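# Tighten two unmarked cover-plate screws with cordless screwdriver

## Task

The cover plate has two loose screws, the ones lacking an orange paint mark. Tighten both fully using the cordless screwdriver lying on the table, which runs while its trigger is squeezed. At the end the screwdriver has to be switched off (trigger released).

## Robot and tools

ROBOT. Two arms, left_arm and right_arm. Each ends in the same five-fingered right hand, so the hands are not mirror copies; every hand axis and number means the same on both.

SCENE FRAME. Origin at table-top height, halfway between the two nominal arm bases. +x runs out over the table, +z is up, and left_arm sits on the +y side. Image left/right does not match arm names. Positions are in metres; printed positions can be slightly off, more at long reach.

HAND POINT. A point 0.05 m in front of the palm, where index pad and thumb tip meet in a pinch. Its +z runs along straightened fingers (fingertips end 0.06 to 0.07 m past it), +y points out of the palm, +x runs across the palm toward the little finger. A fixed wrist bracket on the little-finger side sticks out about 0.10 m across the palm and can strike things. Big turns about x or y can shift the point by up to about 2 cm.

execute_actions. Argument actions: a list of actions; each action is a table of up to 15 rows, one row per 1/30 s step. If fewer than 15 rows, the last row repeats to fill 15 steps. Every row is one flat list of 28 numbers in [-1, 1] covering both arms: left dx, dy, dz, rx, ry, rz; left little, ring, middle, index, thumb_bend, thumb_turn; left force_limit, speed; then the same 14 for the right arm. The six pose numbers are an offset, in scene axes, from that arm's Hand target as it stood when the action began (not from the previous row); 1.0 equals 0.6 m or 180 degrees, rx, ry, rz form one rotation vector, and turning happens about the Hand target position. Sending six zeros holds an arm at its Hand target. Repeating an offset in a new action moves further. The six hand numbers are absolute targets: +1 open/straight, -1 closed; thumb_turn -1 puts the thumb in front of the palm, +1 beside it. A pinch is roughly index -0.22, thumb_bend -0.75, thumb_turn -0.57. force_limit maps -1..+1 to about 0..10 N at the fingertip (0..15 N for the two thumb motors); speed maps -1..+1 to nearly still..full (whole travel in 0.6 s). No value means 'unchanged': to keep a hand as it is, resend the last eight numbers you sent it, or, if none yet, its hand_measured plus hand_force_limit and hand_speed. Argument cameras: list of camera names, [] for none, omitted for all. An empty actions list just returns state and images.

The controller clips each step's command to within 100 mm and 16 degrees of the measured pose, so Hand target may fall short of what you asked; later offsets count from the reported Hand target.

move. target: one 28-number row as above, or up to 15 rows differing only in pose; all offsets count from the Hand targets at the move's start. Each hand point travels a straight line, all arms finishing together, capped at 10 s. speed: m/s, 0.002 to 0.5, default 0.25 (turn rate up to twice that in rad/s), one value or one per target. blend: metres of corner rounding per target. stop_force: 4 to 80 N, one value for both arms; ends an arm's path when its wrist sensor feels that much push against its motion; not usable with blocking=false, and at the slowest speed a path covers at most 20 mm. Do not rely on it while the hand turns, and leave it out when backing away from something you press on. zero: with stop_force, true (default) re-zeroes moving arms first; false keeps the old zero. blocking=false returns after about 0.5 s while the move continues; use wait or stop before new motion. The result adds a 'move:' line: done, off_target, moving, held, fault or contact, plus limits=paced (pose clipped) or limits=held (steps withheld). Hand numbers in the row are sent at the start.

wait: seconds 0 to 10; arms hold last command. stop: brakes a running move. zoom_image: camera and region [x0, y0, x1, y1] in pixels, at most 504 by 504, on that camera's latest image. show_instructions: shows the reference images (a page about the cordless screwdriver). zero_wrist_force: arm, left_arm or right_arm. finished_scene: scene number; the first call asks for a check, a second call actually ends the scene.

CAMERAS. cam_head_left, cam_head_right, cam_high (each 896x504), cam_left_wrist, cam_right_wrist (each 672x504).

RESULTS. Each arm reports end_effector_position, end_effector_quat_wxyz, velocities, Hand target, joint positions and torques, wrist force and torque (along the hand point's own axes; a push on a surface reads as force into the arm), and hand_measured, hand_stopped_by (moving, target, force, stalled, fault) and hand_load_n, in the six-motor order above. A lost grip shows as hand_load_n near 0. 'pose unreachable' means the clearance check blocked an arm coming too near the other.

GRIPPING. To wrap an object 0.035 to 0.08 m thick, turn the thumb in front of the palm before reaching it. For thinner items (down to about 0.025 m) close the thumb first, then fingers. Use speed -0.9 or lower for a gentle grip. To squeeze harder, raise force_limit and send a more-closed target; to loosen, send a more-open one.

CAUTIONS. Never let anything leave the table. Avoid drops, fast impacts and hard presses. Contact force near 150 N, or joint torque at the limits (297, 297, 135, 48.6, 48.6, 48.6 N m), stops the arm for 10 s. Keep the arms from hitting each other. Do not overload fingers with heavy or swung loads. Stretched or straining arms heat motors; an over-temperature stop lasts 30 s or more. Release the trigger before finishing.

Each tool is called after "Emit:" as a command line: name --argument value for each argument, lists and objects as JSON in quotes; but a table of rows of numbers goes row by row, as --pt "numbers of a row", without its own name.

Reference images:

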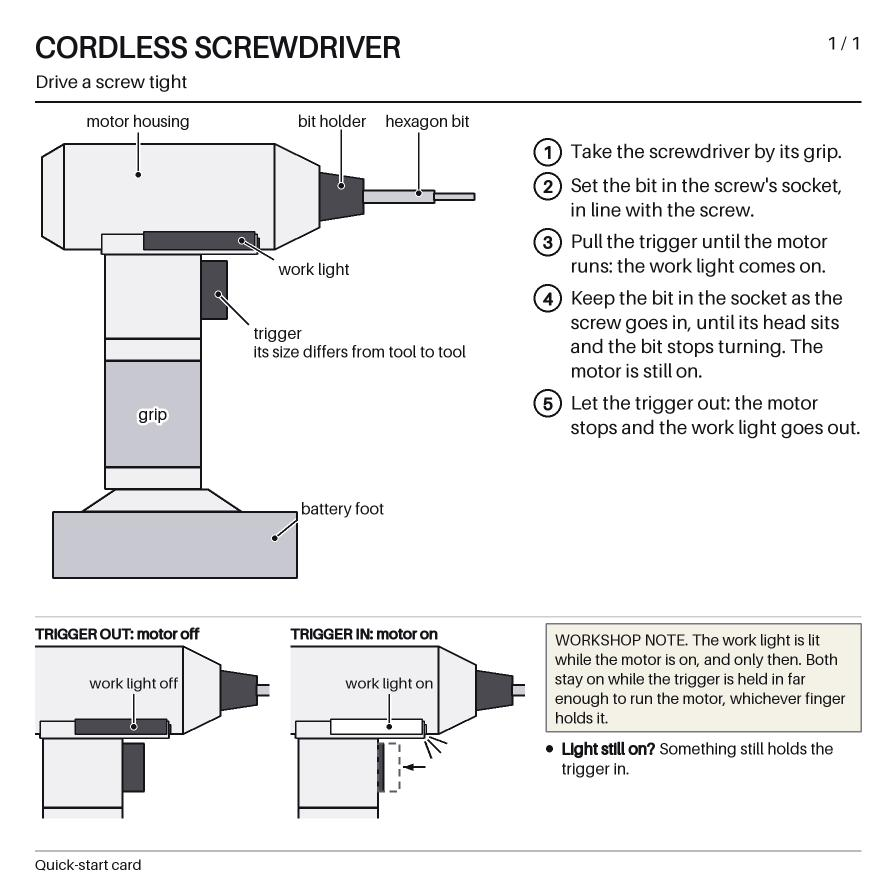

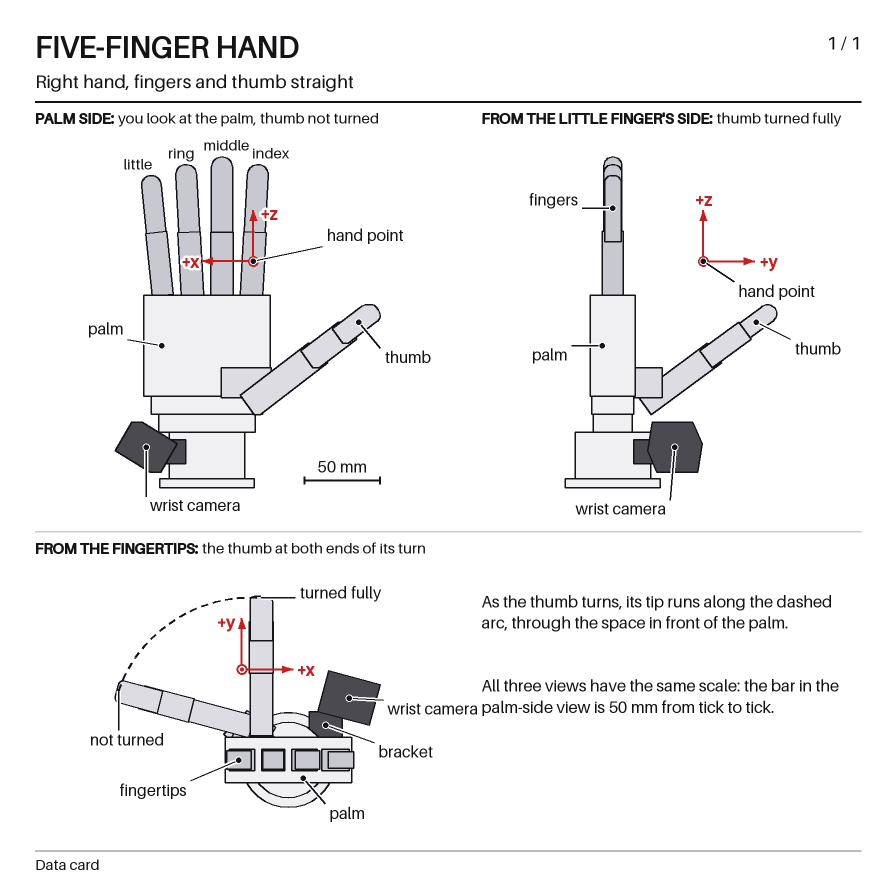

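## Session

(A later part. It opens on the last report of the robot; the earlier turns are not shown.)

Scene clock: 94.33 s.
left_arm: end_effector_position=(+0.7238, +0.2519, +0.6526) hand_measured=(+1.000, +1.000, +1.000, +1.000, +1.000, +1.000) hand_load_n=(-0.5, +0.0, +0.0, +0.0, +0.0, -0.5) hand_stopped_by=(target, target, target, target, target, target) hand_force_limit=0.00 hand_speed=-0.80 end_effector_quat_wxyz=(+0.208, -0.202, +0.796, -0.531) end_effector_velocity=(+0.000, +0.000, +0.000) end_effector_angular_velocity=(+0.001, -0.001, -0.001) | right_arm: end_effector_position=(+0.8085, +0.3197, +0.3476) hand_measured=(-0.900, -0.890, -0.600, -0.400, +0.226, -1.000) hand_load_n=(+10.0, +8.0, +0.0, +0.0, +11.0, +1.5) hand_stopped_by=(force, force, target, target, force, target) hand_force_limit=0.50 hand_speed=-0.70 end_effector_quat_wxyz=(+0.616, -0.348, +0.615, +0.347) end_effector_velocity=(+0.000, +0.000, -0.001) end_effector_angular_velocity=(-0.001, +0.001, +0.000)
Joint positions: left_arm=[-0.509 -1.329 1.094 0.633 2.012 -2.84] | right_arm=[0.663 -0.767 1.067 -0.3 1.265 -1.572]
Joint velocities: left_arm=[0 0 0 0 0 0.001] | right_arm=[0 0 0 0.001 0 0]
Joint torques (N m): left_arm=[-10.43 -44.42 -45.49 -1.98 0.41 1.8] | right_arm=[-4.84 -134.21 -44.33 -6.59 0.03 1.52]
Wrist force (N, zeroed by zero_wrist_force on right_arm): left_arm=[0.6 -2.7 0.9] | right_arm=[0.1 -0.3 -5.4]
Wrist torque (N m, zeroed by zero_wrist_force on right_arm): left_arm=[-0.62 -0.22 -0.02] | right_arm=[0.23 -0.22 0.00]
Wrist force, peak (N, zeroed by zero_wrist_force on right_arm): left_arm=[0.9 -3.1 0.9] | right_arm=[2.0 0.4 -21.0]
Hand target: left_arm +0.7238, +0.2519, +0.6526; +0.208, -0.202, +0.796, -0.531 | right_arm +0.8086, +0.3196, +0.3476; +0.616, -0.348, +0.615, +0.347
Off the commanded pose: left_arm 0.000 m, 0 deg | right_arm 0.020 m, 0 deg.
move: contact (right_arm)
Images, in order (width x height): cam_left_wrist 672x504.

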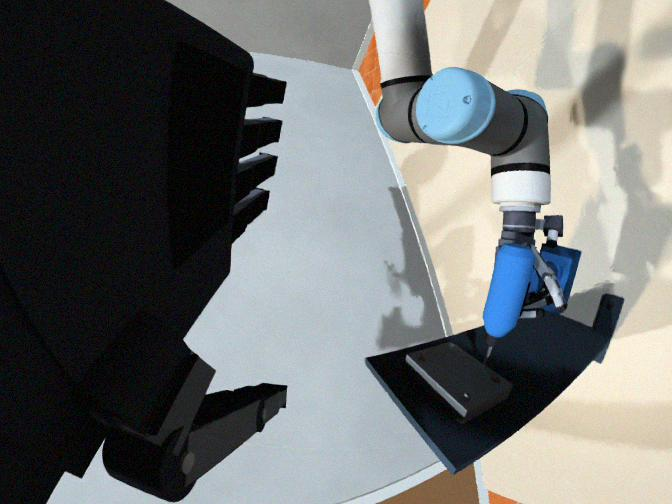

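Emit:
move --pt "0 0 0 0 0 0 1 1 1 1 1 1 0 -0.8 -0.0287 -0.041 0 0 0 0 -0.98 -0.98 -0.6 -0.4 -0.98 -1 0.5 -0.7" --speed 0.1 --cameras '["cam_left_wrist"]'

Emit:
zoom_image --camera "cam_left_wrist" --region '[455, 270, 535, 350]'

Emit:
move --pt "0 0 0 0 0 0 1 1 1 1 1 1 0 -0.8 -0.0478 -0.0683 0 0 0 0 -0.98 -0.98 -0.6 -0.4 -0.98 -1 0.5 -0.7" --speed 0.1 --cameras '["cam_left_wrist"]'

Emit:
zoom_image --camera "cam_left_wrist" --region '[455, 270, 535, 350]'

Scene clock: 95.93 s.
left_arm: end_effector_position=(+0.7238, +0.2519, +0.6526) hand_measured=(+1.000, +1.000, +1.000, +1.000, +1.000, +1.000) hand_load_n=(+0.0, +0.0, +0.0, +0.0, +0.0, +0.0) hand_stopped_by=(target, target, target, target, target, target) hand_force_limit=0.00 hand_speed=-0.80 end_effector_quat_wxyz=(+0.208, -0.202, +0.796, -0.531) end_effector_velocity=(+0.000, +0.000, +0.000) end_effector_angular_velocity=(+0.000, -0.001, -0.002) | right_arm: end_effector_position=(+0.7915, +0.2949, +0.3477) hand_measured=(-0.900, -0.890, -0.600, -0.400, +0.226, -1.000) hand_load_n=(+9.5, +8.0, +0.0, +0.0, +10.0, +2.5) hand_stopped_by=(force, force, target, target, force, target) hand_force_limit=0.50 hand_speed=-0.70 end_effector_quat_wxyz=(+0.616, -0.348, +0.615, +0.347) end_effector_velocity=(+0.000, +0.000, +0.001) end_effector_angular_velocity=(+0.001, +0.000, +0.000)
Joint positions: left_arm=[-0.509 -1.329 1.094 0.633 2.012 -2.84] | right_arm=[0.655 -0.819 1.161 -0.342 1.258 -1.572]
Joint velocities: left_arm=[0 0 0 0 0.001 0.001] | right_arm=[0 -0.001 0 0 0.001 0]
Joint torques (N m): left_arm=[-11.71 -44.2 -45.32 -2.05 0.4 1.98] | right_arm=[12.2 -121.7 -45.67 -2.31 1.48 1.49]
Wrist force (N, zeroed by zero_wrist_force on right_arm): left_arm=[0.9 -2.7 0.4] | right_arm=[0.0 -0.1 -0.4]
Wrist torque (N m, zeroed by zero_wrist_force on right_arm): left_arm=[-0.59 -0.25 0.00] | right_arm=[-0.01 0.02 0.00]
Wrist force, peak (N, zeroed by zero_wrist_force on right_arm): left_arm=[0.7 -3.2 0.9] | right_arm=[0.1 -0.7 -5.8]
Hand target: left_arm +0.7238, +0.2519, +0.6526; +0.208, -0.202, +0.796, -0.531 | right_arm +0.7913, +0.2950, +0.3476; +0.616, -0.348, +0.615, +0.347
Off the commanded pose: left_arm 0.000 m, 0 deg | right_arm 0.000 m, 0 deg.
move: done
Images, in order (width x height): cam_left_wrist 672x504.

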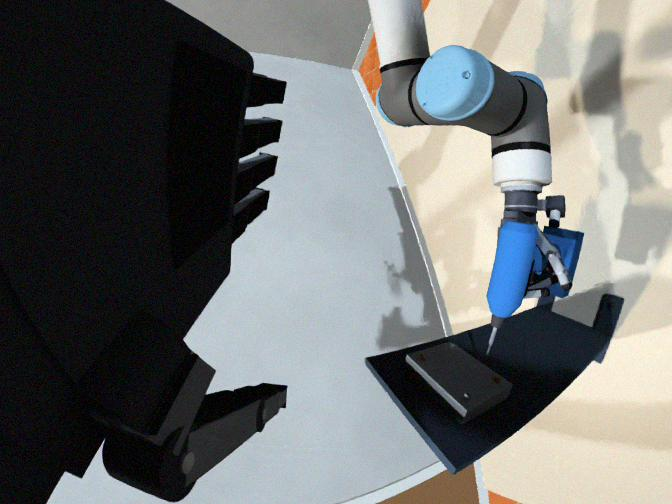

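Scaled by 6.300 from the camera's 672x504 image, which has a finer 960x720 frame.

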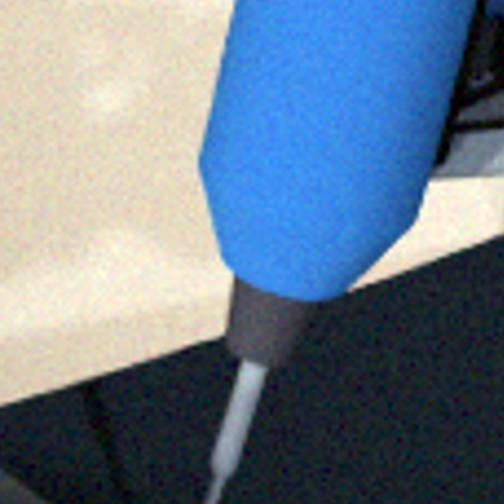

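Scene clock: 96.87 s.
left_arm: end_effector_position=(+0.7238, +0.2519, +0.6526) hand_measured=(+1.000, +1.000, +1.000, +1.000, +1.000, +1.000) hand_load_n=(+0.0, +0.0, +0.0, +0.0, +0.0, -0.5) hand_stopped_by=(target, target, target, target, target, target) hand_force_limit=0.00 hand_speed=-0.80 end_effector_quat_wxyz=(+0.208, -0.202, +0.796, -0.531) end_effector_velocity=(-0.001, +0.000, +0.001) end_effector_angular_velocity=(+0.000, +0.000, +0.000) | right_arm: end_effector_position=(+0.7628, +0.2539, +0.3476) hand_measured=(-0.900, -0.890, -0.600, -0.400, +0.226, -1.000) hand_load_n=(+9.5, +8.0, +0.0, +0.0, +10.0, +2.5) hand_stopped_by=(force, force, target, target, force, target) hand_force_limit=0.50 hand_speed=-0.70 end_effector_quat_wxyz=(+0.616, -0.348, +0.615, +0.347) end_effector_velocity=(+0.000, +0.000, -0.001) end_effector_angular_velocity=(-0.001, +0.001, +0.000)
Joint positions: left_arm=[-0.509 -1.329 1.094 0.633 2.012 -2.84] | right_arm=[0.642 -0.901 1.305 -0.404 1.244 -1.572]
Joint velocities: left_arm=[0 -0.001 0 0.001 0 0] | right_arm=[0 0.001 0.001 -0.001 0.001 0]
Joint torques (N m): left_arm=[-10.31 -45.62 -45.06 -1.51 0.81 2.05] | right_arm=[14.09 -117.26 -43.45 -2.41 2.27 2.13]
Wrist force (N, zeroed by zero_wrist_force on right_arm): left_arm=[0.6 -2.6 0.5] | right_arm=[0.1 -0.6 -0.3]
Wrist torque (N m, zeroed by zero_wrist_force on right_arm): left_arm=[-0.58 -0.21 -0.01] | right_arm=[-0.08 -0.01 -0.01]
Wrist force, peak (N, zeroed by zero_wrist_force on right_arm): left_arm=[0.6 -3.0 1.1] | right_arm=[0.1 -0.2 -2.3]
Hand target: left_arm +0.7238, +0.2519, +0.6526; +0.208, -0.202, +0.796, -0.531 | right_arm +0.7626, +0.2540, +0.3475; +0.616, -0.348, +0.615, +0.347
Off the commanded pose: left_arm 0.000 m, 0 deg | right_arm 0.000 m, 0 deg.
move: done
Images, in order (width x height): cam_left_wrist 672x504.

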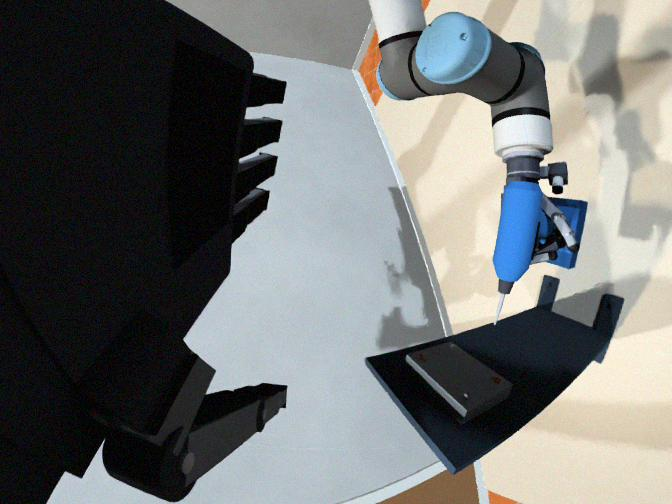

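Scaled by 6.300 from the camera's 672x504 image, which has a finer 960x720 frame.

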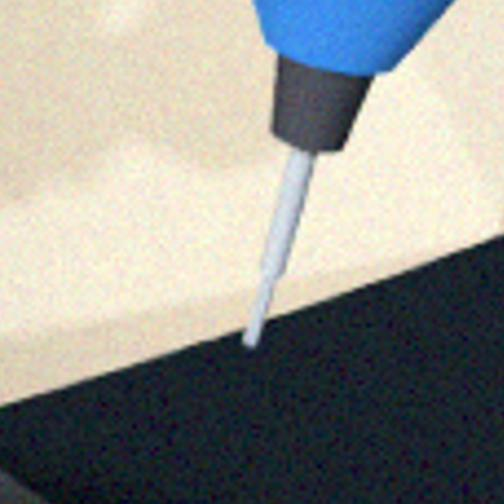

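Emit:
move --pt "0 0 0 0 0 0 1 1 1 1 1 1 0 -0.8 0.0579 0.0815 -0.0833 0 0 0 -0.98 -0.98 -0.6 -0.4 -0.98 -1 0.5 -0.7" --speed 0.1 --cameras '[]'

Emit:
move --pt "0 0 0 0 0 0 1 1 1 1 1 1 0 -0.8 0.0483 0.0679 0 0 0 0 -0.98 -0.98 -0.6 -0.4 -0.98 -1 0.5 -0.7" --speed 0.006 --stop_force 4 --cameras '["cam_left_wrist"]'

Emit:
zoom_image --camera "cam_left_wrist" --region '[380, 300, 580, 450]'

Scene clock: 99.03 s.
left_arm: end_effector_position=(+0.7238, +0.2519, +0.6526) hand_measured=(+1.000, +1.000, +1.000, +1.000, +1.000, +1.000) hand_load_n=(+0.0, +0.0, +0.0, +0.0, +0.0, -0.5) hand_stopped_by=(target, target, target, target, target, target) hand_force_limit=0.00 hand_speed=-0.80 end_effector_quat_wxyz=(+0.208, -0.202, +0.796, -0.531) end_effector_velocity=(+0.000, +0.000, +0.000) end_effector_angular_velocity=(-0.001, +0.000, +0.001) | right_arm: end_effector_position=(+0.7972, +0.3031, +0.2977) hand_measured=(-0.900, -0.890, -0.600, -0.400, +0.226, -1.000) hand_load_n=(+9.5, +8.0, +0.0, +0.0, +10.0, +2.5) hand_stopped_by=(force, force, target, target, force, target) hand_force_limit=0.50 hand_speed=-0.70 end_effector_quat_wxyz=(+0.616, -0.348, +0.615, +0.347) end_effector_velocity=(+0.000, +0.000, -0.001) end_effector_angular_velocity=(-0.001, +0.001, +0.001)
Joint positions: left_arm=[-0.509 -1.329 1.094 0.633 2.012 -2.84] | right_arm=[0.658 -0.771 1.167 -0.396 1.26 -1.572]
Joint velocities: left_arm=[0 -0.001 0 0 0 -0.001] | right_arm=[0 0 0.001 0 -0.001 0]
Joint torques (N m): left_arm=[-11.21 -44.46 -45.31 -1.74 0.3 2.21] | right_arm=[-11.58 -128.2 -42.92 -5.66 -0.58 -0.07]
Wrist force (N, zeroed by zero_wrist_force on right_arm): left_arm=[0.6 -2.7 1.0] | right_arm=[0.2 -0.1 -0.4]
Wrist torque (N m, zeroed by zero_wrist_force on right_arm): left_arm=[-0.62 -0.22 -0.02] | right_arm=[-0.01 -0.01 0.02]
Wrist force, peak (N, zeroed by zero_wrist_force on right_arm): left_arm=[0.8 -3.3 0.8] | right_arm=[-2.1 -0.2 -1.8]
Hand target: left_arm +0.7238, +0.2519, +0.6526; +0.208, -0.202, +0.796, -0.531 | right_arm +0.7974, +0.3030, +0.2976; +0.616, -0.348, +0.615, +0.347
Off the commanded pose: left_arm 0.000 m, 0 deg | right_arm 0.000 m, 0 deg.
move: done
No camera images: "cameras" was empty.

Scene clock: 103.17 s.
left_arm: end_effector_position=(+0.7238, +0.2519, +0.6526) hand_measured=(+1.000, +1.000, +1.000, +1.000, +1.000, +1.000) hand_load_n=(+0.0, +0.0, +0.0, +0.0, +0.0, +0.0) hand_stopped_by=(target, target, target, target, target, target) hand_force_limit=0.00 hand_speed=-0.80 end_effector_quat_wxyz=(+0.208, -0.202, +0.796, -0.531) end_effector_velocity=(+0.000, +0.000, +0.000) end_effector_angular_velocity=(+0.000, -0.001, +0.000) | right_arm: end_effector_position=(+0.8088, +0.3191, +0.2976) hand_measured=(-0.900, -0.890, -0.600, -0.400, +0.226, -1.000) hand_load_n=(+9.5, +8.0, +0.0, +0.0, +10.5, +2.0) hand_stopped_by=(force, force, target, target, force, target) hand_force_limit=0.50 hand_speed=-0.70 end_effector_quat_wxyz=(+0.616, -0.348, +0.615, +0.347) end_effector_velocity=(+0.000, +0.000, +0.001) end_effector_angular_velocity=(+0.001, -0.001, +0.000)
Joint positions: left_arm=[-0.509 -1.329 1.094 0.633 2.012 -2.84] | right_arm=[0.662 -0.737 1.105 -0.368 1.265 -1.572]
Joint velocities: left_arm=[0 0 0 -0.001 0 0.001] | right_arm=[0 0 0 0 0 0]
Joint torques (N m): left_arm=[-9.19 -45.61 -45.22 -1.55 0.68 2.38] | right_arm=[-2.67 -134.66 -43.65 -6.46 0.01 -0.56]
Wrist force (N, zeroed by zero_wrist_force on right_arm): left_arm=[0.4 -2.6 0.8] | right_arm=[0.0 -0.5 -2.9]
Wrist torque (N m, zeroed by zero_wrist_force on right_arm): left_arm=[-0.61 -0.20 -0.02] | right_arm=[0.10 -0.16 -0.01]
Wrist force, peak (N, zeroed by zero_wrist_force on right_arm): left_arm=[0.8 -3.1 1.1] | right_arm=[0.9 0.5 -15.7]
Hand target: left_arm +0.7238, +0.2519, +0.6526; +0.208, -0.202, +0.796, -0.531 | right_arm +0.8089, +0.3191, +0.2976; +0.616, -0.348, +0.615, +0.347
Off the commanded pose: left_arm 0.000 m, 0 deg | right_arm 0.030 m, 0 deg.
move: contact (right_arm)
Images, in order (width x height): cam_left_wrist 672x504.

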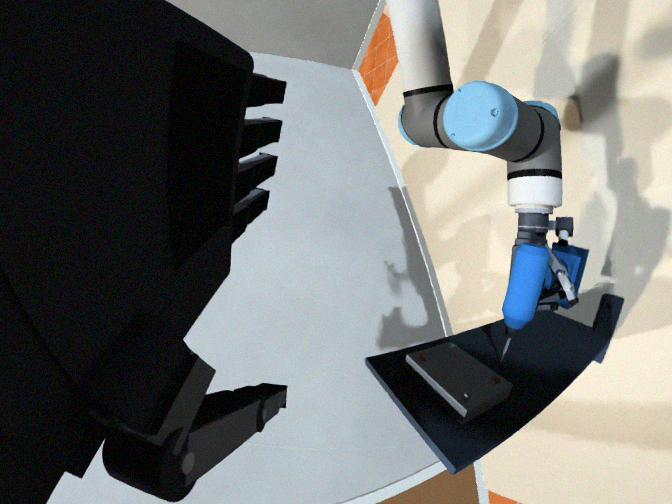

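Scaled by 2.520 from the camera's 672x504 image, which has a finer 960x720 frame.

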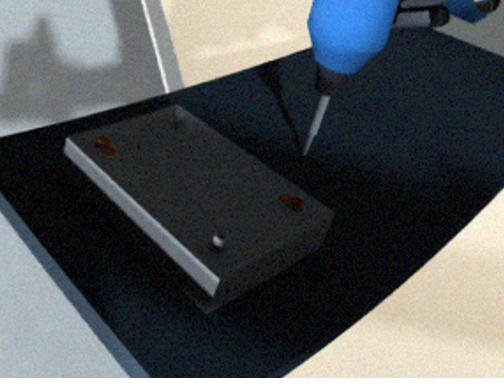

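Emit:
move --target '[0,0,0,0,0,0,1,1,1,1,1,1,0,-0.8,-0.0193,-0.0272,0,0,0,0.0072,-0.98,-0.98,-0.6,-0.4,-0.98,-1,0.5,-0.7]' --speed 0.04 --cameras '["cam_left_wrist","cam_high","cam_head_left"]'

Scene clock: 105.23 s.
left_arm: end_effector_position=(+0.7238, +0.2519, +0.6526) hand_measured=(+1.000, +1.000, +1.000, +1.000, +1.000, +1.000) hand_load_n=(+0.0, +0.0, +0.0, +0.0, +0.0, +0.0) hand_stopped_by=(target, target, target, target, target, target) hand_force_limit=0.00 hand_speed=-0.80 end_effector_quat_wxyz=(+0.208, -0.202, +0.796, -0.531) end_effector_velocity=(+0.000, +0.000, +0.000) end_effector_angular_velocity=(+0.000, -0.001, +0.000) | right_arm: end_effector_position=(+0.7974, +0.3026, +0.2977) hand_measured=(-0.900, -0.890, -0.600, -0.400, +0.226, -1.000) hand_load_n=(+9.0, +8.0, +0.5, +0.0, +10.0, +2.5) hand_stopped_by=(force, force, target, target, force, target) hand_force_limit=0.50 hand_speed=-0.70 end_effector_quat_wxyz=(+0.612, -0.355, +0.611, +0.354) end_effector_velocity=(+0.001, +0.001, +0.000) end_effector_angular_velocity=(-0.001, +0.001, -0.002)
Joint positions: left_arm=[-0.509 -1.329 1.094 0.633 2.012 -2.84] | right_arm=[0.652 -0.767 1.161 -0.394 1.232 -1.572]
Joint velocities: left_arm=[0 0 0 -0.001 0 0] | right_arm=[0 0.002 -0.004 0.003 0.003 0]
Joint torques (N m): left_arm=[-9.74 -49.81 -45.65 -1.5 0.41 2.62] | right_arm=[13.07 -113.66 -53.04 -1.92 2.24 0.86]
Wrist force (N, zeroed by zero_wrist_force on right_arm): left_arm=[0.9 -2.6 1.0] | right_arm=[0.2 -0.4 -0.2]
Wrist torque (N m, zeroed by zero_wrist_force on right_arm): left_arm=[-0.60 -0.28 0.01] | right_arm=[-0.05 0.00 0.01]
Wrist force, peak (N, zeroed by zero_wrist_force on right_arm): left_arm=[0.6 -3.3 1.0] | right_arm=[-0.5 -0.1 -3.4]
Hand target: left_arm +0.7238, +0.2519, +0.6526; +0.208, -0.202, +0.796, -0.531 | right_arm +0.7973, +0.3028, +0.2976; +0.612, -0.355, +0.611, +0.354
Off the commanded pose: left_arm 0.000 m, 0 deg | right_arm 0.000 m, 0 deg.
move: done
Images, in order (width x height): cam_head_left 896x504, cam_high 896x504, cam_left_wrist 672x504.

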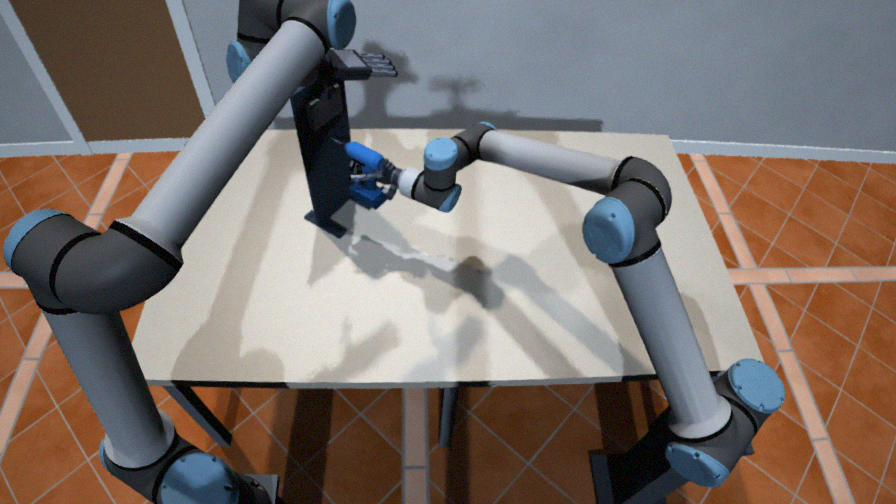

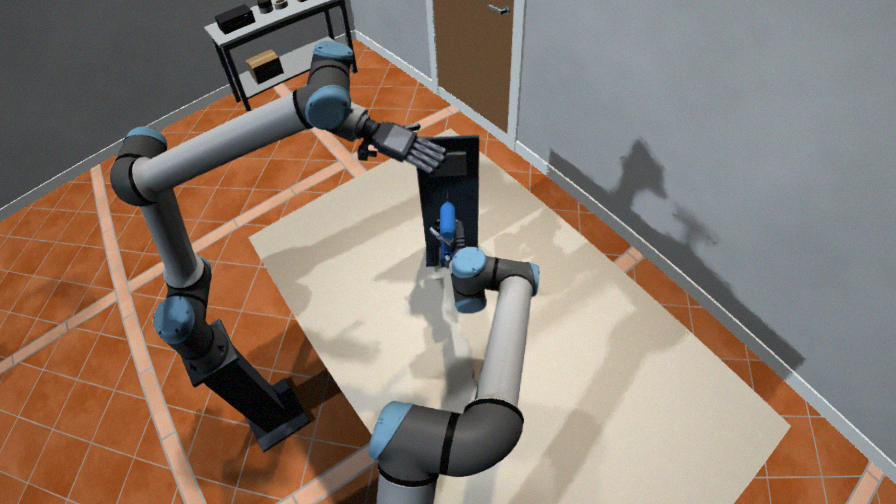

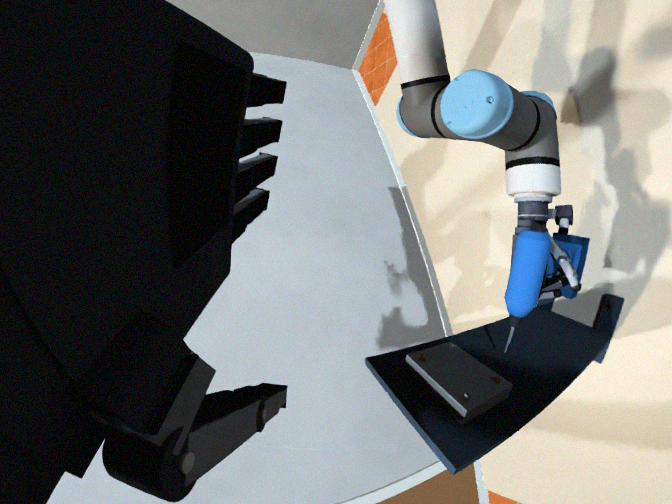

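Emit:
move --pt "0 0 0 0 0 0 1 1 1 1 1 1 0 -0.8 -0.0193 -0.0272 0 0 0 0 -0.98 -0.98 -0.6 -0.4 -0.98 -1 0.5 -0.7" --pt "0 0 0 0 0 0 1 1 1 1 1 1 0 -0.8 -0.0193 -0.0272 0.1667 0 0 0 -0.98 -0.98 -0.6 -0.4 -0.98 -1 0.5 -0.7" --speed 0.08 --cameras '["cam_left_wrist"]'

Emit:
zoom_image --camera "cam_left_wrist" --region '[380, 270, 580, 450]'

Scene clock: 107.67 s.
left_arm: end_effector_position=(+0.7238, +0.2519, +0.6526) hand_measured=(+1.000, +1.000, +1.000, +1.000, +1.000, +1.000) hand_load_n=(+0.0, +0.0, +0.0, +0.0, +0.0, +0.0) hand_stopped_by=(target, target, target, target, target, target) hand_force_limit=0.00 hand_speed=-0.80 end_effector_quat_wxyz=(+0.208, -0.202, +0.796, -0.531) end_effector_velocity=(+0.000, -0.001, +0.000) end_effector_angular_velocity=(+0.000, +0.002, -0.001) | right_arm: end_effector_position=(+0.7857, +0.2864, +0.3977) hand_measured=(-0.900, -0.890, -0.600, -0.400, +0.226, -1.000) hand_load_n=(+9.5, +8.0, +0.0, -0.5, +10.0, +2.5) hand_stopped_by=(force, force, target, target, force, target) hand_force_limit=0.50 hand_speed=-0.70 end_effector_quat_wxyz=(+0.612, -0.355, +0.611, +0.354) end_effector_velocity=(+0.000, +0.000, -0.002) end_effector_angular_velocity=(+0.000, +0.000, +0.000)
Joint positions: left_arm=[-0.509 -1.329 1.094 0.633 2.012 -2.84] | right_arm=[0.647 -0.861 1.142 -0.281 1.227 -1.572]
Joint velocities: left_arm=[-0.001 0 0 0.001 0.001 -0.001] | right_arm=[0 0.001 0.002 -0.003 0 0]
Joint torques (N m): left_arm=[-5.85 -45.22 -45.13 -1.31 0.32 2.34] | right_arm=[12.58 -110.52 -43.86 -6.34 0.52 0.66]
Wrist force (N, zeroed by zero_wrist_force on right_arm): left_arm=[0.4 -3.0 0.9] | right_arm=[0.3 -0.5 -0.5]
Wrist torque (N m, zeroed by zero_wrist_force on right_arm): left_arm=[-0.66 -0.20 -0.03] | right_arm=[-0.05 -0.04 0.01]
Wrist force, peak (N, zeroed by zero_wrist_force on right_arm): left_arm=[1.1 -3.0 1.0] | right_arm=[1.8 0.1 -2.1]
Hand target: left_arm +0.7238, +0.2519, +0.6526; +0.208, -0.202, +0.796, -0.531 | right_arm +0.7857, +0.2864, +0.3976; +0.612, -0.355, +0.611, +0.354
Off the commanded pose: left_arm 0.000 m, 0 deg | right_arm 0.000 m, 0 deg.
move: done
Images, in order (width x height): cam_left_wrist 672x504.

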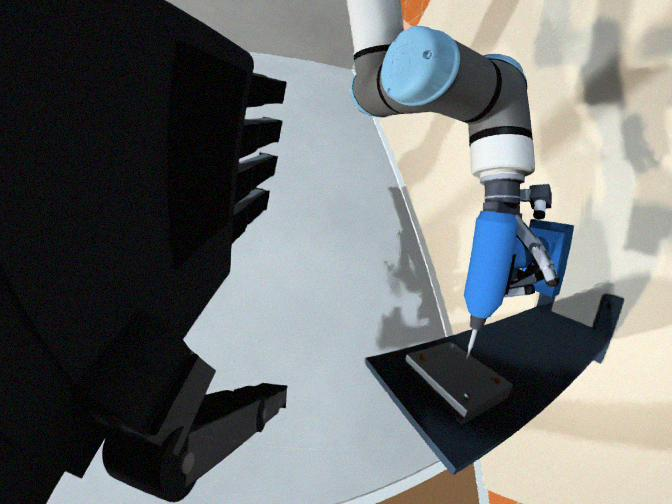

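Scaled by 2.520 from the camera's 672x504 image, which has a finer 960x720 frame.

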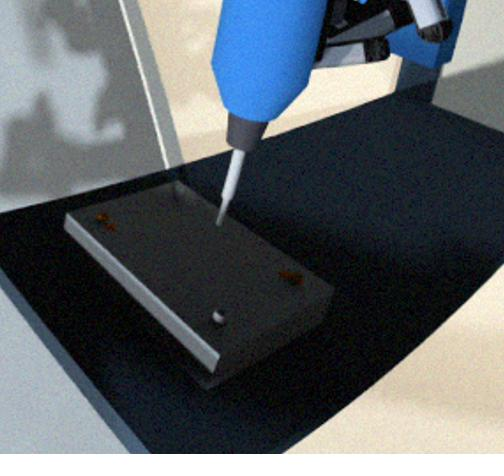

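Emit:
move --target '[0,0,0,0,0,0,1,1,1,1,1,1,0,-0.8,0.0338,0.0475,0,0,0,0,-0.98,-0.98,-0.6,-0.4,-0.98,-1,0.5,-0.7]' --speed 0.004 --stop_force 4 --cameras '["cam_left_wrist"]'

Emit:
zoom_image --camera "cam_left_wrist" --region '[380, 270, 580, 450]'

Scene clock: 113.00 s.
left_arm: end_effector_position=(+0.7238, +0.2519, +0.6526) hand_measured=(+1.000, +1.000, +1.000, +1.000, +1.000, +1.000) hand_load_n=(+0.0, +0.0, +0.0, +0.0, +0.0, +0.0) hand_stopped_by=(target, target, target, target, target, target) hand_force_limit=0.00 hand_speed=-0.80 end_effector_quat_wxyz=(+0.208, -0.202, +0.796, -0.531) end_effector_velocity=(+0.000, +0.000, -0.001) end_effector_angular_velocity=(+0.000, +0.001, +0.001) | right_arm: end_effector_position=(+0.7951, +0.2997, +0.3976) hand_measured=(-0.900, -0.890, -0.600, -0.400, +0.226, -1.000) hand_load_n=(+9.0, +7.5, +0.0, +0.0, +10.5, +2.5) hand_stopped_by=(force, force, target, target, force, target) hand_force_limit=0.50 hand_speed=-0.70 end_effector_quat_wxyz=(+0.612, -0.355, +0.611, +0.354) end_effector_velocity=(+0.000, +0.000, +0.000) end_effector_angular_velocity=(+0.000, +0.001, +0.000)
Joint positions: left_arm=[-0.509 -1.329 1.094 0.633 2.012 -2.84] | right_arm=[0.651 -0.832 1.091 -0.26 1.231 -1.572]
Joint velocities: left_arm=[0.001 0.001 0 0 0 -0.001] | right_arm=[0 0 0 0.001 0 0]
Joint torques (N m): left_arm=[-10.8 -46.07 -44.49 -1.06 0.51 2.76] | right_arm=[1.81 -130.37 -45.15 -6.22 0.43 -0.71]
Wrist force (N, zeroed by zero_wrist_force on right_arm): left_arm=[0.5 -2.6 0.9] | right_arm=[-0.5 -0.3 -4.1]
Wrist torque (N m, zeroed by zero_wrist_force on right_arm): left_arm=[-0.62 -0.21 -0.02] | right_arm=[0.13 -0.11 -0.04]
Wrist force, peak (N, zeroed by zero_wrist_force on right_arm): left_arm=[1.0 -3.2 0.7] | right_arm=[0.9 0.3 -13.4]
Hand target: left_arm +0.7238, +0.2519, +0.6526; +0.208, -0.202, +0.796, -0.531 | right_arm +0.7952, +0.2997, +0.3976; +0.612, -0.355, +0.611, +0.354
Off the commanded pose: left_arm 0.000 m, 0 deg | right_arm 0.019 m, 0 deg.
move: contact (right_arm)
Images, in order (width x height): cam_left_wrist 672x504.

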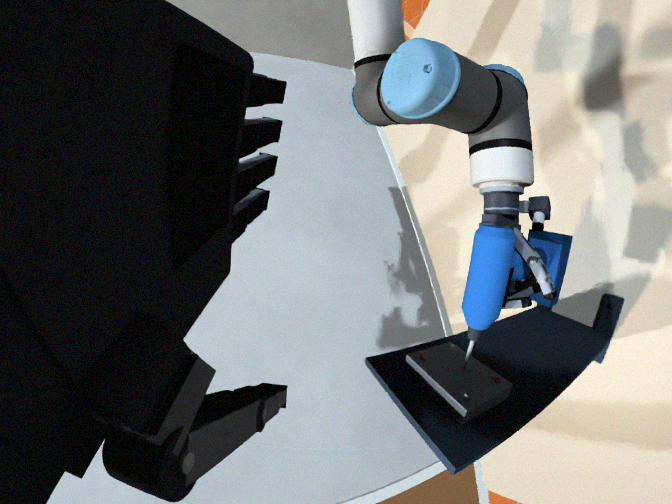

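Scaled by 2.520 from the camera's 672x504 image, which has a finer 960x720 frame.

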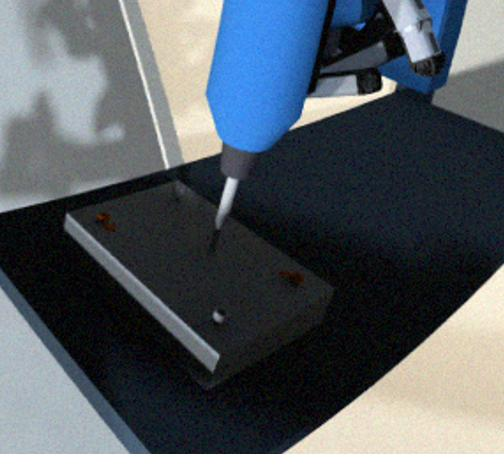

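Emit:
move --pt "0 0 0 0 0 0 1 1 1 1 1 1 0 -0.8 -0.00483 -0.00679 0 0 0 0 -0.98 -0.98 -0.6 -0.4 -0.98 -1 0.5 -0.7" --pt "0 0 0 0 0 0 1 1 1 1 1 1 0 -0.8 -0.03879 0.01735 0.0133 0 0 0 -0.98 -0.98 -0.6 -0.4 -0.98 -1 0.5 -0.7" --speed 0.05 --cameras '[]'

Emit:
move --target '[0,0,0,0,0,0,1,1,1,1,1,1,0,-0.8,0.00966,0.01358,0,0,0,0,-0.98,-0.98,-0.6,-0.4,-0.98,-1,0.5,-0.7]' --speed 0.003 --stop_force 4 --cameras '["cam_left_wrist"]'

Emit:
zoom_image --camera "cam_left_wrist" --region '[400, 320, 520, 420]'

Scene clock: 114.37 s.
left_arm: end_effector_position=(+0.7238, +0.2519, +0.6526) hand_measured=(+1.000, +1.000, +1.000, +1.000, +1.000, +1.000) hand_load_n=(+0.0, +0.0, +0.0, +0.0, +0.0, +0.0) hand_stopped_by=(target, target, target, target, target, target) hand_force_limit=0.00 hand_speed=-0.80 end_effector_quat_wxyz=(+0.208, -0.202, +0.796, -0.531) end_effector_velocity=(+0.001, +0.001, +0.000) end_effector_angular_velocity=(+0.001, -0.001, +0.000) | right_arm: end_effector_position=(+0.7717, +0.3102, +0.4057) hand_measured=(-0.900, -0.890, -0.600, -0.400, +0.226, -1.000) hand_load_n=(+9.0, +7.5, +0.0, +0.0, +10.0, +2.5) hand_stopped_by=(force, force, target, target, force, target) hand_force_limit=0.50 hand_speed=-0.70 end_effector_quat_wxyz=(+0.612, -0.355, +0.611, +0.354) end_effector_velocity=(+0.003, -0.002, -0.001) end_effector_angular_velocity=(+0.000, +0.000, +0.000)
Joint positions: left_arm=[-0.509 -1.329 1.094 0.633 2.012 -2.84] | right_arm=[0.675 -0.847 1.103 -0.256 1.255 -1.572]
Joint velocities: left_arm=[0.001 0.001 0 0 0 0.001] | right_arm=[-0.003 0.001 0 0 -0.003 0]
Joint torques (N m): left_arm=[-10.14 -44.65 -45.17 -0.19 0.55 2.01] | right_arm=[-16.9 -114.3 -50.01 -5.65 -1.07 -1.3]
Wrist force (N, zeroed by zero_wrist_force on right_arm): left_arm=[0.4 -3.0 0.9] | right_arm=[-0.1 -0.6 -0.2]
Wrist torque (N m, zeroed by zero_wrist_force on right_arm): left_arm=[-0.67 -0.20 -0.03] | right_arm=[-0.07 0.02 -0.03]
Wrist force, peak (N, zeroed by zero_wrist_force on right_arm): left_arm=[1.0 -3.0 1.0] | right_arm=[-0.2 -0.5 -4.4]
Hand target: left_arm +0.7238, +0.2519, +0.6526; +0.208, -0.202, +0.796, -0.531 | right_arm +0.7719, +0.3100, +0.4056; +0.612, -0.355, +0.611, +0.354
Off the commanded pose: left_arm 0.000 m, 0 deg | right_arm 0.000 m, 0 deg.
move: done
No camera images: "cameras" was empty.

Scene clock: 117.07 s.
left_arm: end_effector_position=(+0.7238, +0.2519, +0.6526) hand_measured=(+1.000, +1.000, +1.000, +1.000, +1.000, +1.000) hand_load_n=(+0.0, -0.5, +0.0, +0.0, +0.0, +0.0) hand_stopped_by=(target, target, target, target, target, target) hand_force_limit=0.00 hand_speed=-0.80 end_effector_quat_wxyz=(+0.208, -0.202, +0.796, -0.531) end_effector_velocity=(+0.000, +0.000, +0.000) end_effector_angular_velocity=(+0.000, +0.001, -0.001) | right_arm: end_effector_position=(+0.7748, +0.3142, +0.4056) hand_measured=(-0.900, -0.890, -0.600, -0.400, +0.226, -1.000) hand_load_n=(+9.5, +8.0, +0.0, +0.0, +10.5, +2.0) hand_stopped_by=(force, force, target, target, force, target) hand_force_limit=0.50 hand_speed=-0.70 end_effector_quat_wxyz=(+0.612, -0.355, +0.611, +0.354) end_effector_velocity=(+0.000, +0.000, +0.001) end_effector_angular_velocity=(+0.000, -0.001, +0.000)
Joint positions: left_arm=[-0.509 -1.329 1.094 0.633 2.012 -2.84] | right_arm=[0.676 -0.837 1.087 -0.25 1.256 -1.572]
Joint velocities: left_arm=[0 0 0 0 0 0] | right_arm=[0 -0.001 0 0.001 0 0]
Joint torques (N m): left_arm=[-5.42 -48.39 -44.15 -0.32 0.51 2.02] | right_arm=[5.98 -129.3 -45.73 -6.5 1.49 -1.18]
Wrist force (N, zeroed by zero_wrist_force on right_arm): left_arm=[0.6 -2.7 1.2] | right_arm=[0.3 -0.1 -6.1]
Wrist torque (N m, zeroed by zero_wrist_force on right_arm): left_arm=[-0.65 -0.23 -0.02] | right_arm=[0.24 -0.21 0.00]
Wrist force, peak (N, zeroed by zero_wrist_force on right_arm): left_arm=[0.9 -3.2 1.1] | right_arm=[0.7 -0.1 -12.4]
Hand target: left_arm +0.7238, +0.2519, +0.6526; +0.208, -0.202, +0.796, -0.531 | right_arm +0.7748, +0.3142, +0.4056; +0.612, -0.355, +0.611, +0.354
Off the commanded pose: left_arm 0.000 m, 0 deg | right_arm 0.005 m, 0 deg.
move: contact (right_arm)
Images, in order (width x height): cam_left_wrist 672x504.

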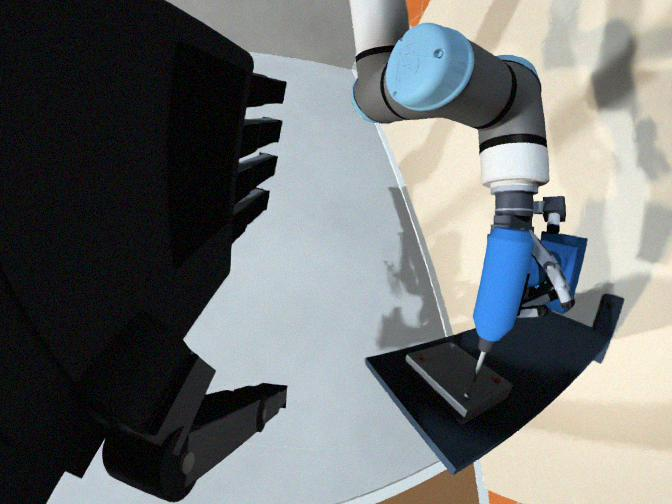

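Scaled by 4.200 from the camera's 672x504 image, which has a finer 960x720 frame.

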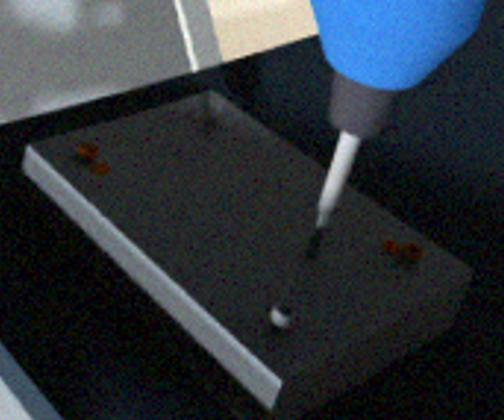

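Emit:
move --pt "0 0 0 0 0 0 1 1 1 1 1 1 0 -0.8 -0.0077 -0.0109 0 0 0 0 -0.98 -0.98 -0.6 -0.4 -0.98 -1 0.5 -0.7" --pt "0 0 0 0 0 0 1 1 1 1 1 1 0 -0.8 -0.0322 0.0065 0.04 0 0 0 -0.98 -0.98 -0.6 -0.4 -0.98 -1 0.5 -0.7" --speed 0.05 --cameras '["cam_left_wrist"]'

Emit:
zoom_image --camera "cam_left_wrist" --region '[400, 320, 520, 420]'

Scene clock: 118.80 s.
left_arm: end_effector_position=(+0.7238, +0.2519, +0.6526) hand_measured=(+1.000, +1.000, +1.000, +1.000, +1.000, +1.000) hand_load_n=(+0.0, +0.0, +0.0, +0.0, +0.0, +0.0) hand_stopped_by=(target, target, target, target, target, target) hand_force_limit=0.00 hand_speed=-0.80 end_effector_quat_wxyz=(+0.208, -0.202, +0.796, -0.531) end_effector_velocity=(+0.000, +0.000, +0.000) end_effector_angular_velocity=(+0.000, +0.001, +0.001) | right_arm: end_effector_position=(+0.7553, +0.3182, +0.4298) hand_measured=(-0.900, -0.890, -0.600, -0.400, +0.226, -1.000) hand_load_n=(+9.5, +8.0, +0.0, +0.0, +10.0, +2.5) hand_stopped_by=(force, force, target, target, force, target) hand_force_limit=0.50 hand_speed=-0.70 end_effector_quat_wxyz=(+0.612, -0.355, +0.611, +0.354) end_effector_velocity=(+0.001, -0.001, -0.003) end_effector_angular_velocity=(+0.000, +0.000, +0.001)
Joint positions: left_arm=[-0.509 -1.329 1.094 0.633 2.012 -2.84] | right_arm=[0.693 -0.864 1.089 -0.225 1.273 -1.573]
Joint velocities: left_arm=[0 0 0 0 0 0] | right_arm=[-0.001 0.002 0.003 -0.004 -0.002 0]
Joint torques (N m): left_arm=[-9.38 -44.36 -42.89 -0.17 0.77 2.32] | right_arm=[-13.93 -111.6 -42.7 -6.41 -0.89 -1.23]
Wrist force (N, zeroed by zero_wrist_force on right_arm): left_arm=[0.6 -2.9 0.6] | right_arm=[0.1 -0.6 -0.2]
Wrist torque (N m, zeroed by zero_wrist_force on right_arm): left_arm=[-0.64 -0.23 -0.02] | right_arm=[-0.07 -0.01 -0.02]
Wrist force, peak (N, zeroed by zero_wrist_force on right_arm): left_arm=[0.8 -3.0 1.2] | right_arm=[-0.2 0.0 -6.2]
Hand target: left_arm +0.7238, +0.2519, +0.6526; +0.208, -0.202, +0.796, -0.531 | right_arm +0.7555, +0.3181, +0.4295; +0.612, -0.355, +0.611, +0.354
Off the commanded pose: left_arm 0.000 m, 0 deg | right_arm 0.000 m, 0 deg.
move: done
Images, in order (width x height): cam_left_wrist 672x504.

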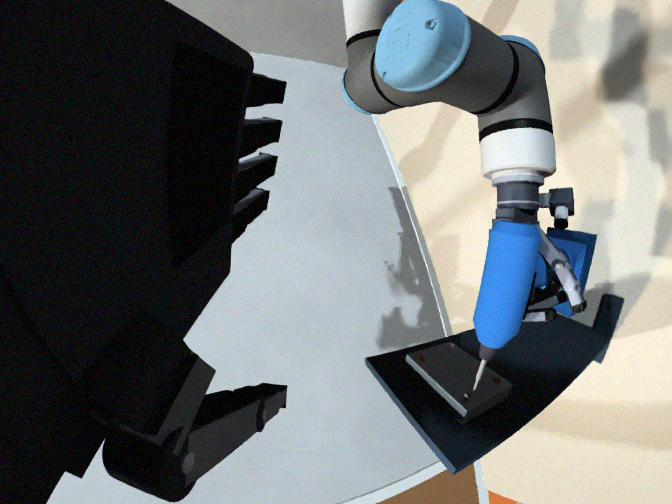

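Scaled by 4.200 from the camera's 672x504 image, which has a finer 960x720 frame.

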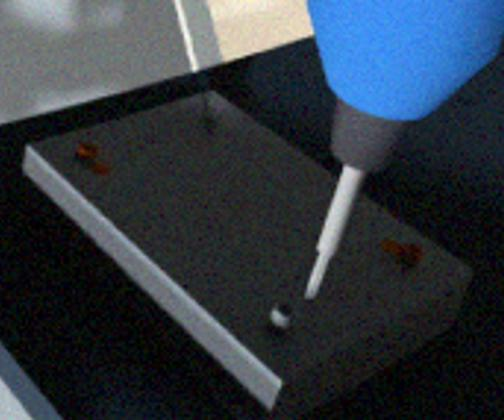

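Emit:
move --target '[0,0,0,0,0,0,1,1,1,1,1,1,0,-0.8,0.0034,-0.0024,0.0217,0,0,0,-0.98,-0.98,-0.6,-0.4,-0.98,-1,0.5,-0.7]' --speed 0.05 --cameras '["cam_left_wrist"]'

Emit:
zoom_image --camera "cam_left_wrist" --region '[440, 370, 500, 420]'

Scene clock: 121.23 s.
left_arm: end_effector_position=(+0.7238, +0.2519, +0.6526) hand_measured=(+1.000, +1.000, +1.000, +1.000, +1.000, +1.000) hand_load_n=(+0.0, +0.0, +0.0, +0.0, +0.0, +0.0) hand_stopped_by=(target, target, target, target, target, target) hand_force_limit=0.00 hand_speed=-0.80 end_effector_quat_wxyz=(+0.208, -0.202, +0.796, -0.531) end_effector_velocity=(+0.000, +0.000, +0.001) end_effector_angular_velocity=(-0.001, +0.000, +0.000) | right_arm: end_effector_position=(+0.7576, +0.3166, +0.4428) hand_measured=(-0.900, -0.890, -0.600, -0.400, +0.226, -1.000) hand_load_n=(+9.0, +8.0, +0.0, +0.0, +10.0, +2.5) hand_stopped_by=(force, force, target, target, force, target) hand_force_limit=0.50 hand_speed=-0.70 end_effector_quat_wxyz=(+0.612, -0.355, +0.611, +0.354) end_effector_velocity=(+0.000, +0.000, +0.000) end_effector_angular_velocity=(+0.001, -0.002, +0.000)
Joint positions: left_arm=[-0.509 -1.329 1.094 0.633 2.012 -2.84] | right_arm=[0.69 -0.869 1.074 -0.205 1.27 -1.573]
Joint velocities: left_arm=[0 -0.001 0 0 0 -0.001] | right_arm=[0 -0.001 0.002 -0.003 0 0]
Joint torques (N m): left_arm=[-9.6 -47.27 -44.64 -0.01 0.32 2.31] | right_arm=[-5.55 -113.62 -44.74 -7.22 -0.58 -0.66]
Wrist force (N, zeroed by zero_wrist_force on right_arm): left_arm=[0.9 -3.0 0.7] | right_arm=[-0.3 0.0 0.0]
Wrist torque (N m, zeroed by zero_wrist_force on right_arm): left_arm=[-0.66 -0.27 0.00] | right_arm=[0.01 0.04 -0.03]
Wrist force, peak (N, zeroed by zero_wrist_force on right_arm): left_arm=[0.9 -3.0 1.0] | right_arm=[1.1 -0.5 -0.3]
Hand target: left_arm +0.7238, +0.2519, +0.6526; +0.208, -0.202, +0.796, -0.531 | right_arm +0.7575, +0.3166, +0.4426; +0.612, -0.355, +0.611, +0.354
Off the commanded pose: left_arm 0.000 m, 0 deg | right_arm 0.000 m, 0 deg.
move: done
Images, in order (width x height): cam_left_wrist 672x504.

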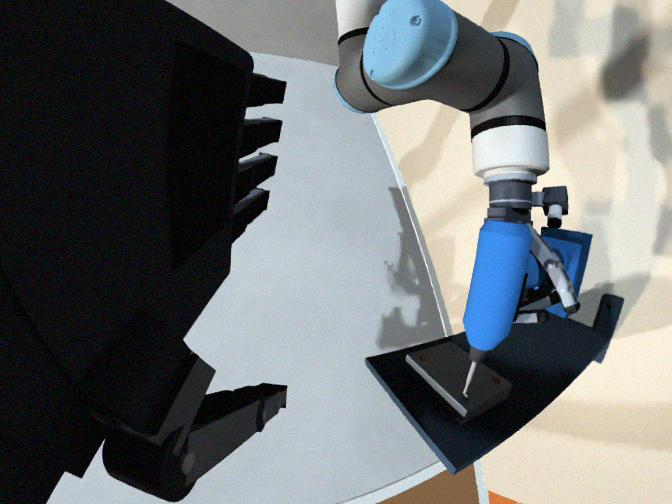

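Scaled by 8.400 from the camera's 672x504 image, which has a finer 960x720 frame.

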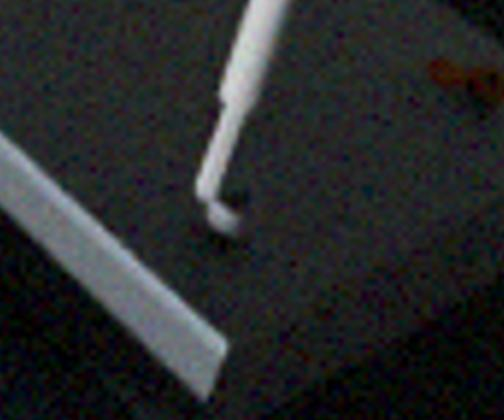

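Emit:
move --target '[0,0,0,0,0,0,1,1,1,1,1,1,0,-0.8,0.0070,0.0098,0.0017,0,0,0,-0.98,-0.98,-0.6,-0.4,-0.98,-1,0.5,-0.7]' --speed 0.003 --stop_force 4 --cameras '[]'

Emit:
move --target '[0,0,0,0,0,0,1,1,1,1,1,1,0,-0.8,0,0,-0.013,0,0,0,-0.98,-0.98,-0.6,-0.4,-0.98,-1,0.5,-0.7]' --speed 0.003 --stop_force 4 --cameras '["cam_left_wrist"]'

Emit:
zoom_image --camera "cam_left_wrist" --region '[440, 370, 500, 420]'

Scene clock: 124.63 s.
left_arm: end_effector_position=(+0.7238, +0.2519, +0.6526) hand_measured=(+1.000, +1.000, +1.000, +1.000, +1.000, +1.000) hand_load_n=(-0.5, +0.0, +0.0, +0.0, +0.0, +0.0) hand_stopped_by=(target, target, target, target, target, target) hand_force_limit=0.00 hand_speed=-0.80 end_effector_quat_wxyz=(+0.208, -0.202, +0.796, -0.531) end_effector_velocity=(+0.000, -0.001, +0.000) end_effector_angular_velocity=(+0.000, +0.001, -0.001) | right_arm: end_effector_position=(+0.7618, +0.3225, +0.4436) hand_measured=(-0.900, -0.890, -0.600, -0.400, +0.226, -1.000) hand_load_n=(+9.0, +8.0, +0.0, +0.0, +10.0, +2.5) hand_stopped_by=(force, force, target, target, force, target) hand_force_limit=0.50 hand_speed=-0.70 end_effector_quat_wxyz=(+0.612, -0.355, +0.611, +0.354) end_effector_velocity=(+0.000, +0.000, -0.003) end_effector_angular_velocity=(-0.003, +0.002, +0.000)
Joint positions: left_arm=[-0.509 -1.329 1.094 0.633 2.012 -2.84] | right_arm=[0.692 -0.855 1.05 -0.194 1.272 -1.573]
Joint velocities: left_arm=[-0.001 0 0 0 0 0] | right_arm=[0 0.002 0 0.001 0 0]
Joint torques (N m): left_arm=[-8.3 -50.82 -44.92 0.35 0.73 1.71] | right_arm=[11.94 -123.35 -44.74 -4.63 1.87 -0.02]
Wrist force (N, zeroed by zero_wrist_force on right_arm): left_arm=[0.8 -3.0 1.1] | right_arm=[0.0 -0.3 0.0]
Wrist torque (N m, zeroed by zero_wrist_force on right_arm): left_arm=[-0.67 -0.27 -0.01] | right_arm=[-0.05 0.00 -0.02]
Wrist force, peak (N, zeroed by zero_wrist_force on right_arm): left_arm=[0.8 -3.2 1.0] | right_arm=[0.1 -0.4 -0.8]
Hand target: left_arm +0.7238, +0.2519, +0.6526; +0.208, -0.202, +0.796, -0.531 | right_arm +0.7618, +0.3225, +0.4436; +0.612, -0.355, +0.611, +0.354
Off the commanded pose: left_arm 0.000 m, 0 deg | right_arm 0.000 m, 0 deg.
move: done
No camera images: "cameras" was empty.

Scene clock: 125.77 s.
left_arm: end_effector_position=(+0.7238, +0.2519, +0.6526) hand_measured=(+1.000, +1.000, +1.000, +1.000, +1.000, +1.000) hand_load_n=(+0.0, +0.0, +0.0, +0.0, +0.0, +0.0) hand_stopped_by=(target, target, target, target, target, target) hand_force_limit=0.00 hand_speed=-0.80 end_effector_quat_wxyz=(+0.208, -0.202, +0.796, -0.531) end_effector_velocity=(+0.000, +0.001, +0.000) end_effector_angular_velocity=(+0.000, -0.001, +0.000) | right_arm: end_effector_position=(+0.7618, +0.3225, +0.4420) hand_measured=(-0.900, -0.890, -0.600, -0.400, +0.226, -1.000) hand_load_n=(+9.5, +8.0, +0.0, -0.5, +10.0, +2.5) hand_stopped_by=(force, force, target, target, force, target) hand_force_limit=0.50 hand_speed=-0.70 end_effector_quat_wxyz=(+0.612, -0.355, +0.611, +0.354) end_effector_velocity=(+0.000, +0.000, -0.001) end_effector_angular_velocity=(-0.001, +0.001, +0.000)
Joint positions: left_arm=[-0.509 -1.329 1.094 0.633 2.012 -2.84] | right_arm=[0.692 -0.855 1.052 -0.197 1.272 -1.573]
Joint velocities: left_arm=[0.001 0 0 0 0 0] | right_arm=[0 0.001 0 0.001 0 0]
Joint torques (N m): left_arm=[-11.95 -47.77 -45.16 0.47 0.55 1.92] | right_arm=[11.39 -117.56 -51.96 -0.18 1.46 -0.03]
Wrist force (N, zeroed by zero_wrist_force on right_arm): left_arm=[0.8 -2.7 0.7] | right_arm=[-5.4 -1.7 -0.1]
Wrist torque (N m, zeroed by zero_wrist_force on right_arm): left_arm=[-0.60 -0.25 0.00] | right_arm=[0.02 -0.40 -0.23]
Wrist force, peak (N, zeroed by zero_wrist_force on right_arm): left_arm=[0.6 -3.0 1.4] | right_arm=[-5.5 -1.3 -0.2]
Hand target: left_arm +0.7238, +0.2519, +0.6526; +0.208, -0.202, +0.796, -0.531 | right_arm +0.7617, +0.3225, +0.4421; +0.612, -0.355, +0.611, +0.354
Off the commanded pose: left_arm 0.000 m, 0 deg | right_arm 0.006 m, 0 deg.
move: contact (right_arm)
Images, in order (width x height): cam_left_wrist 672x504.

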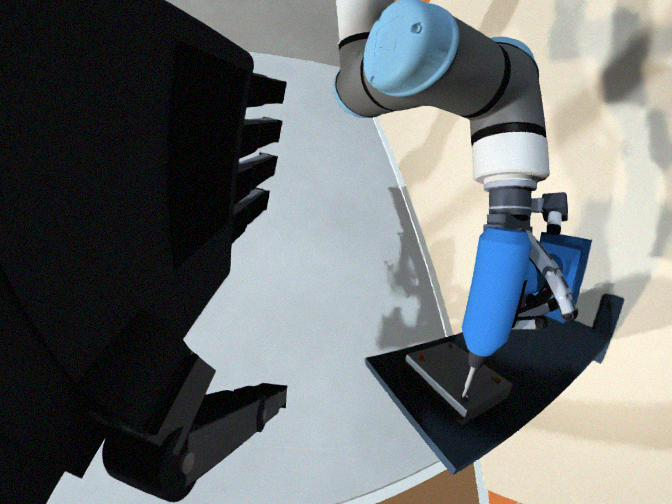

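Scaled by 8.400 from the camera's 672x504 image, which has a finer 960x720 frame.

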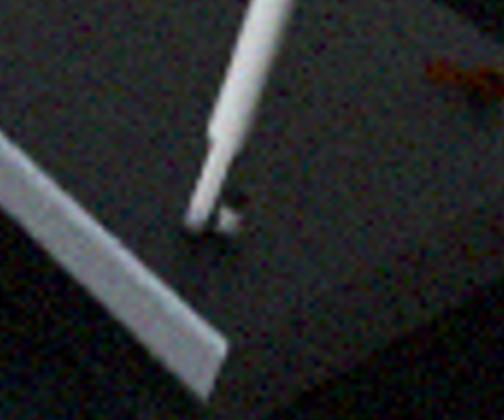

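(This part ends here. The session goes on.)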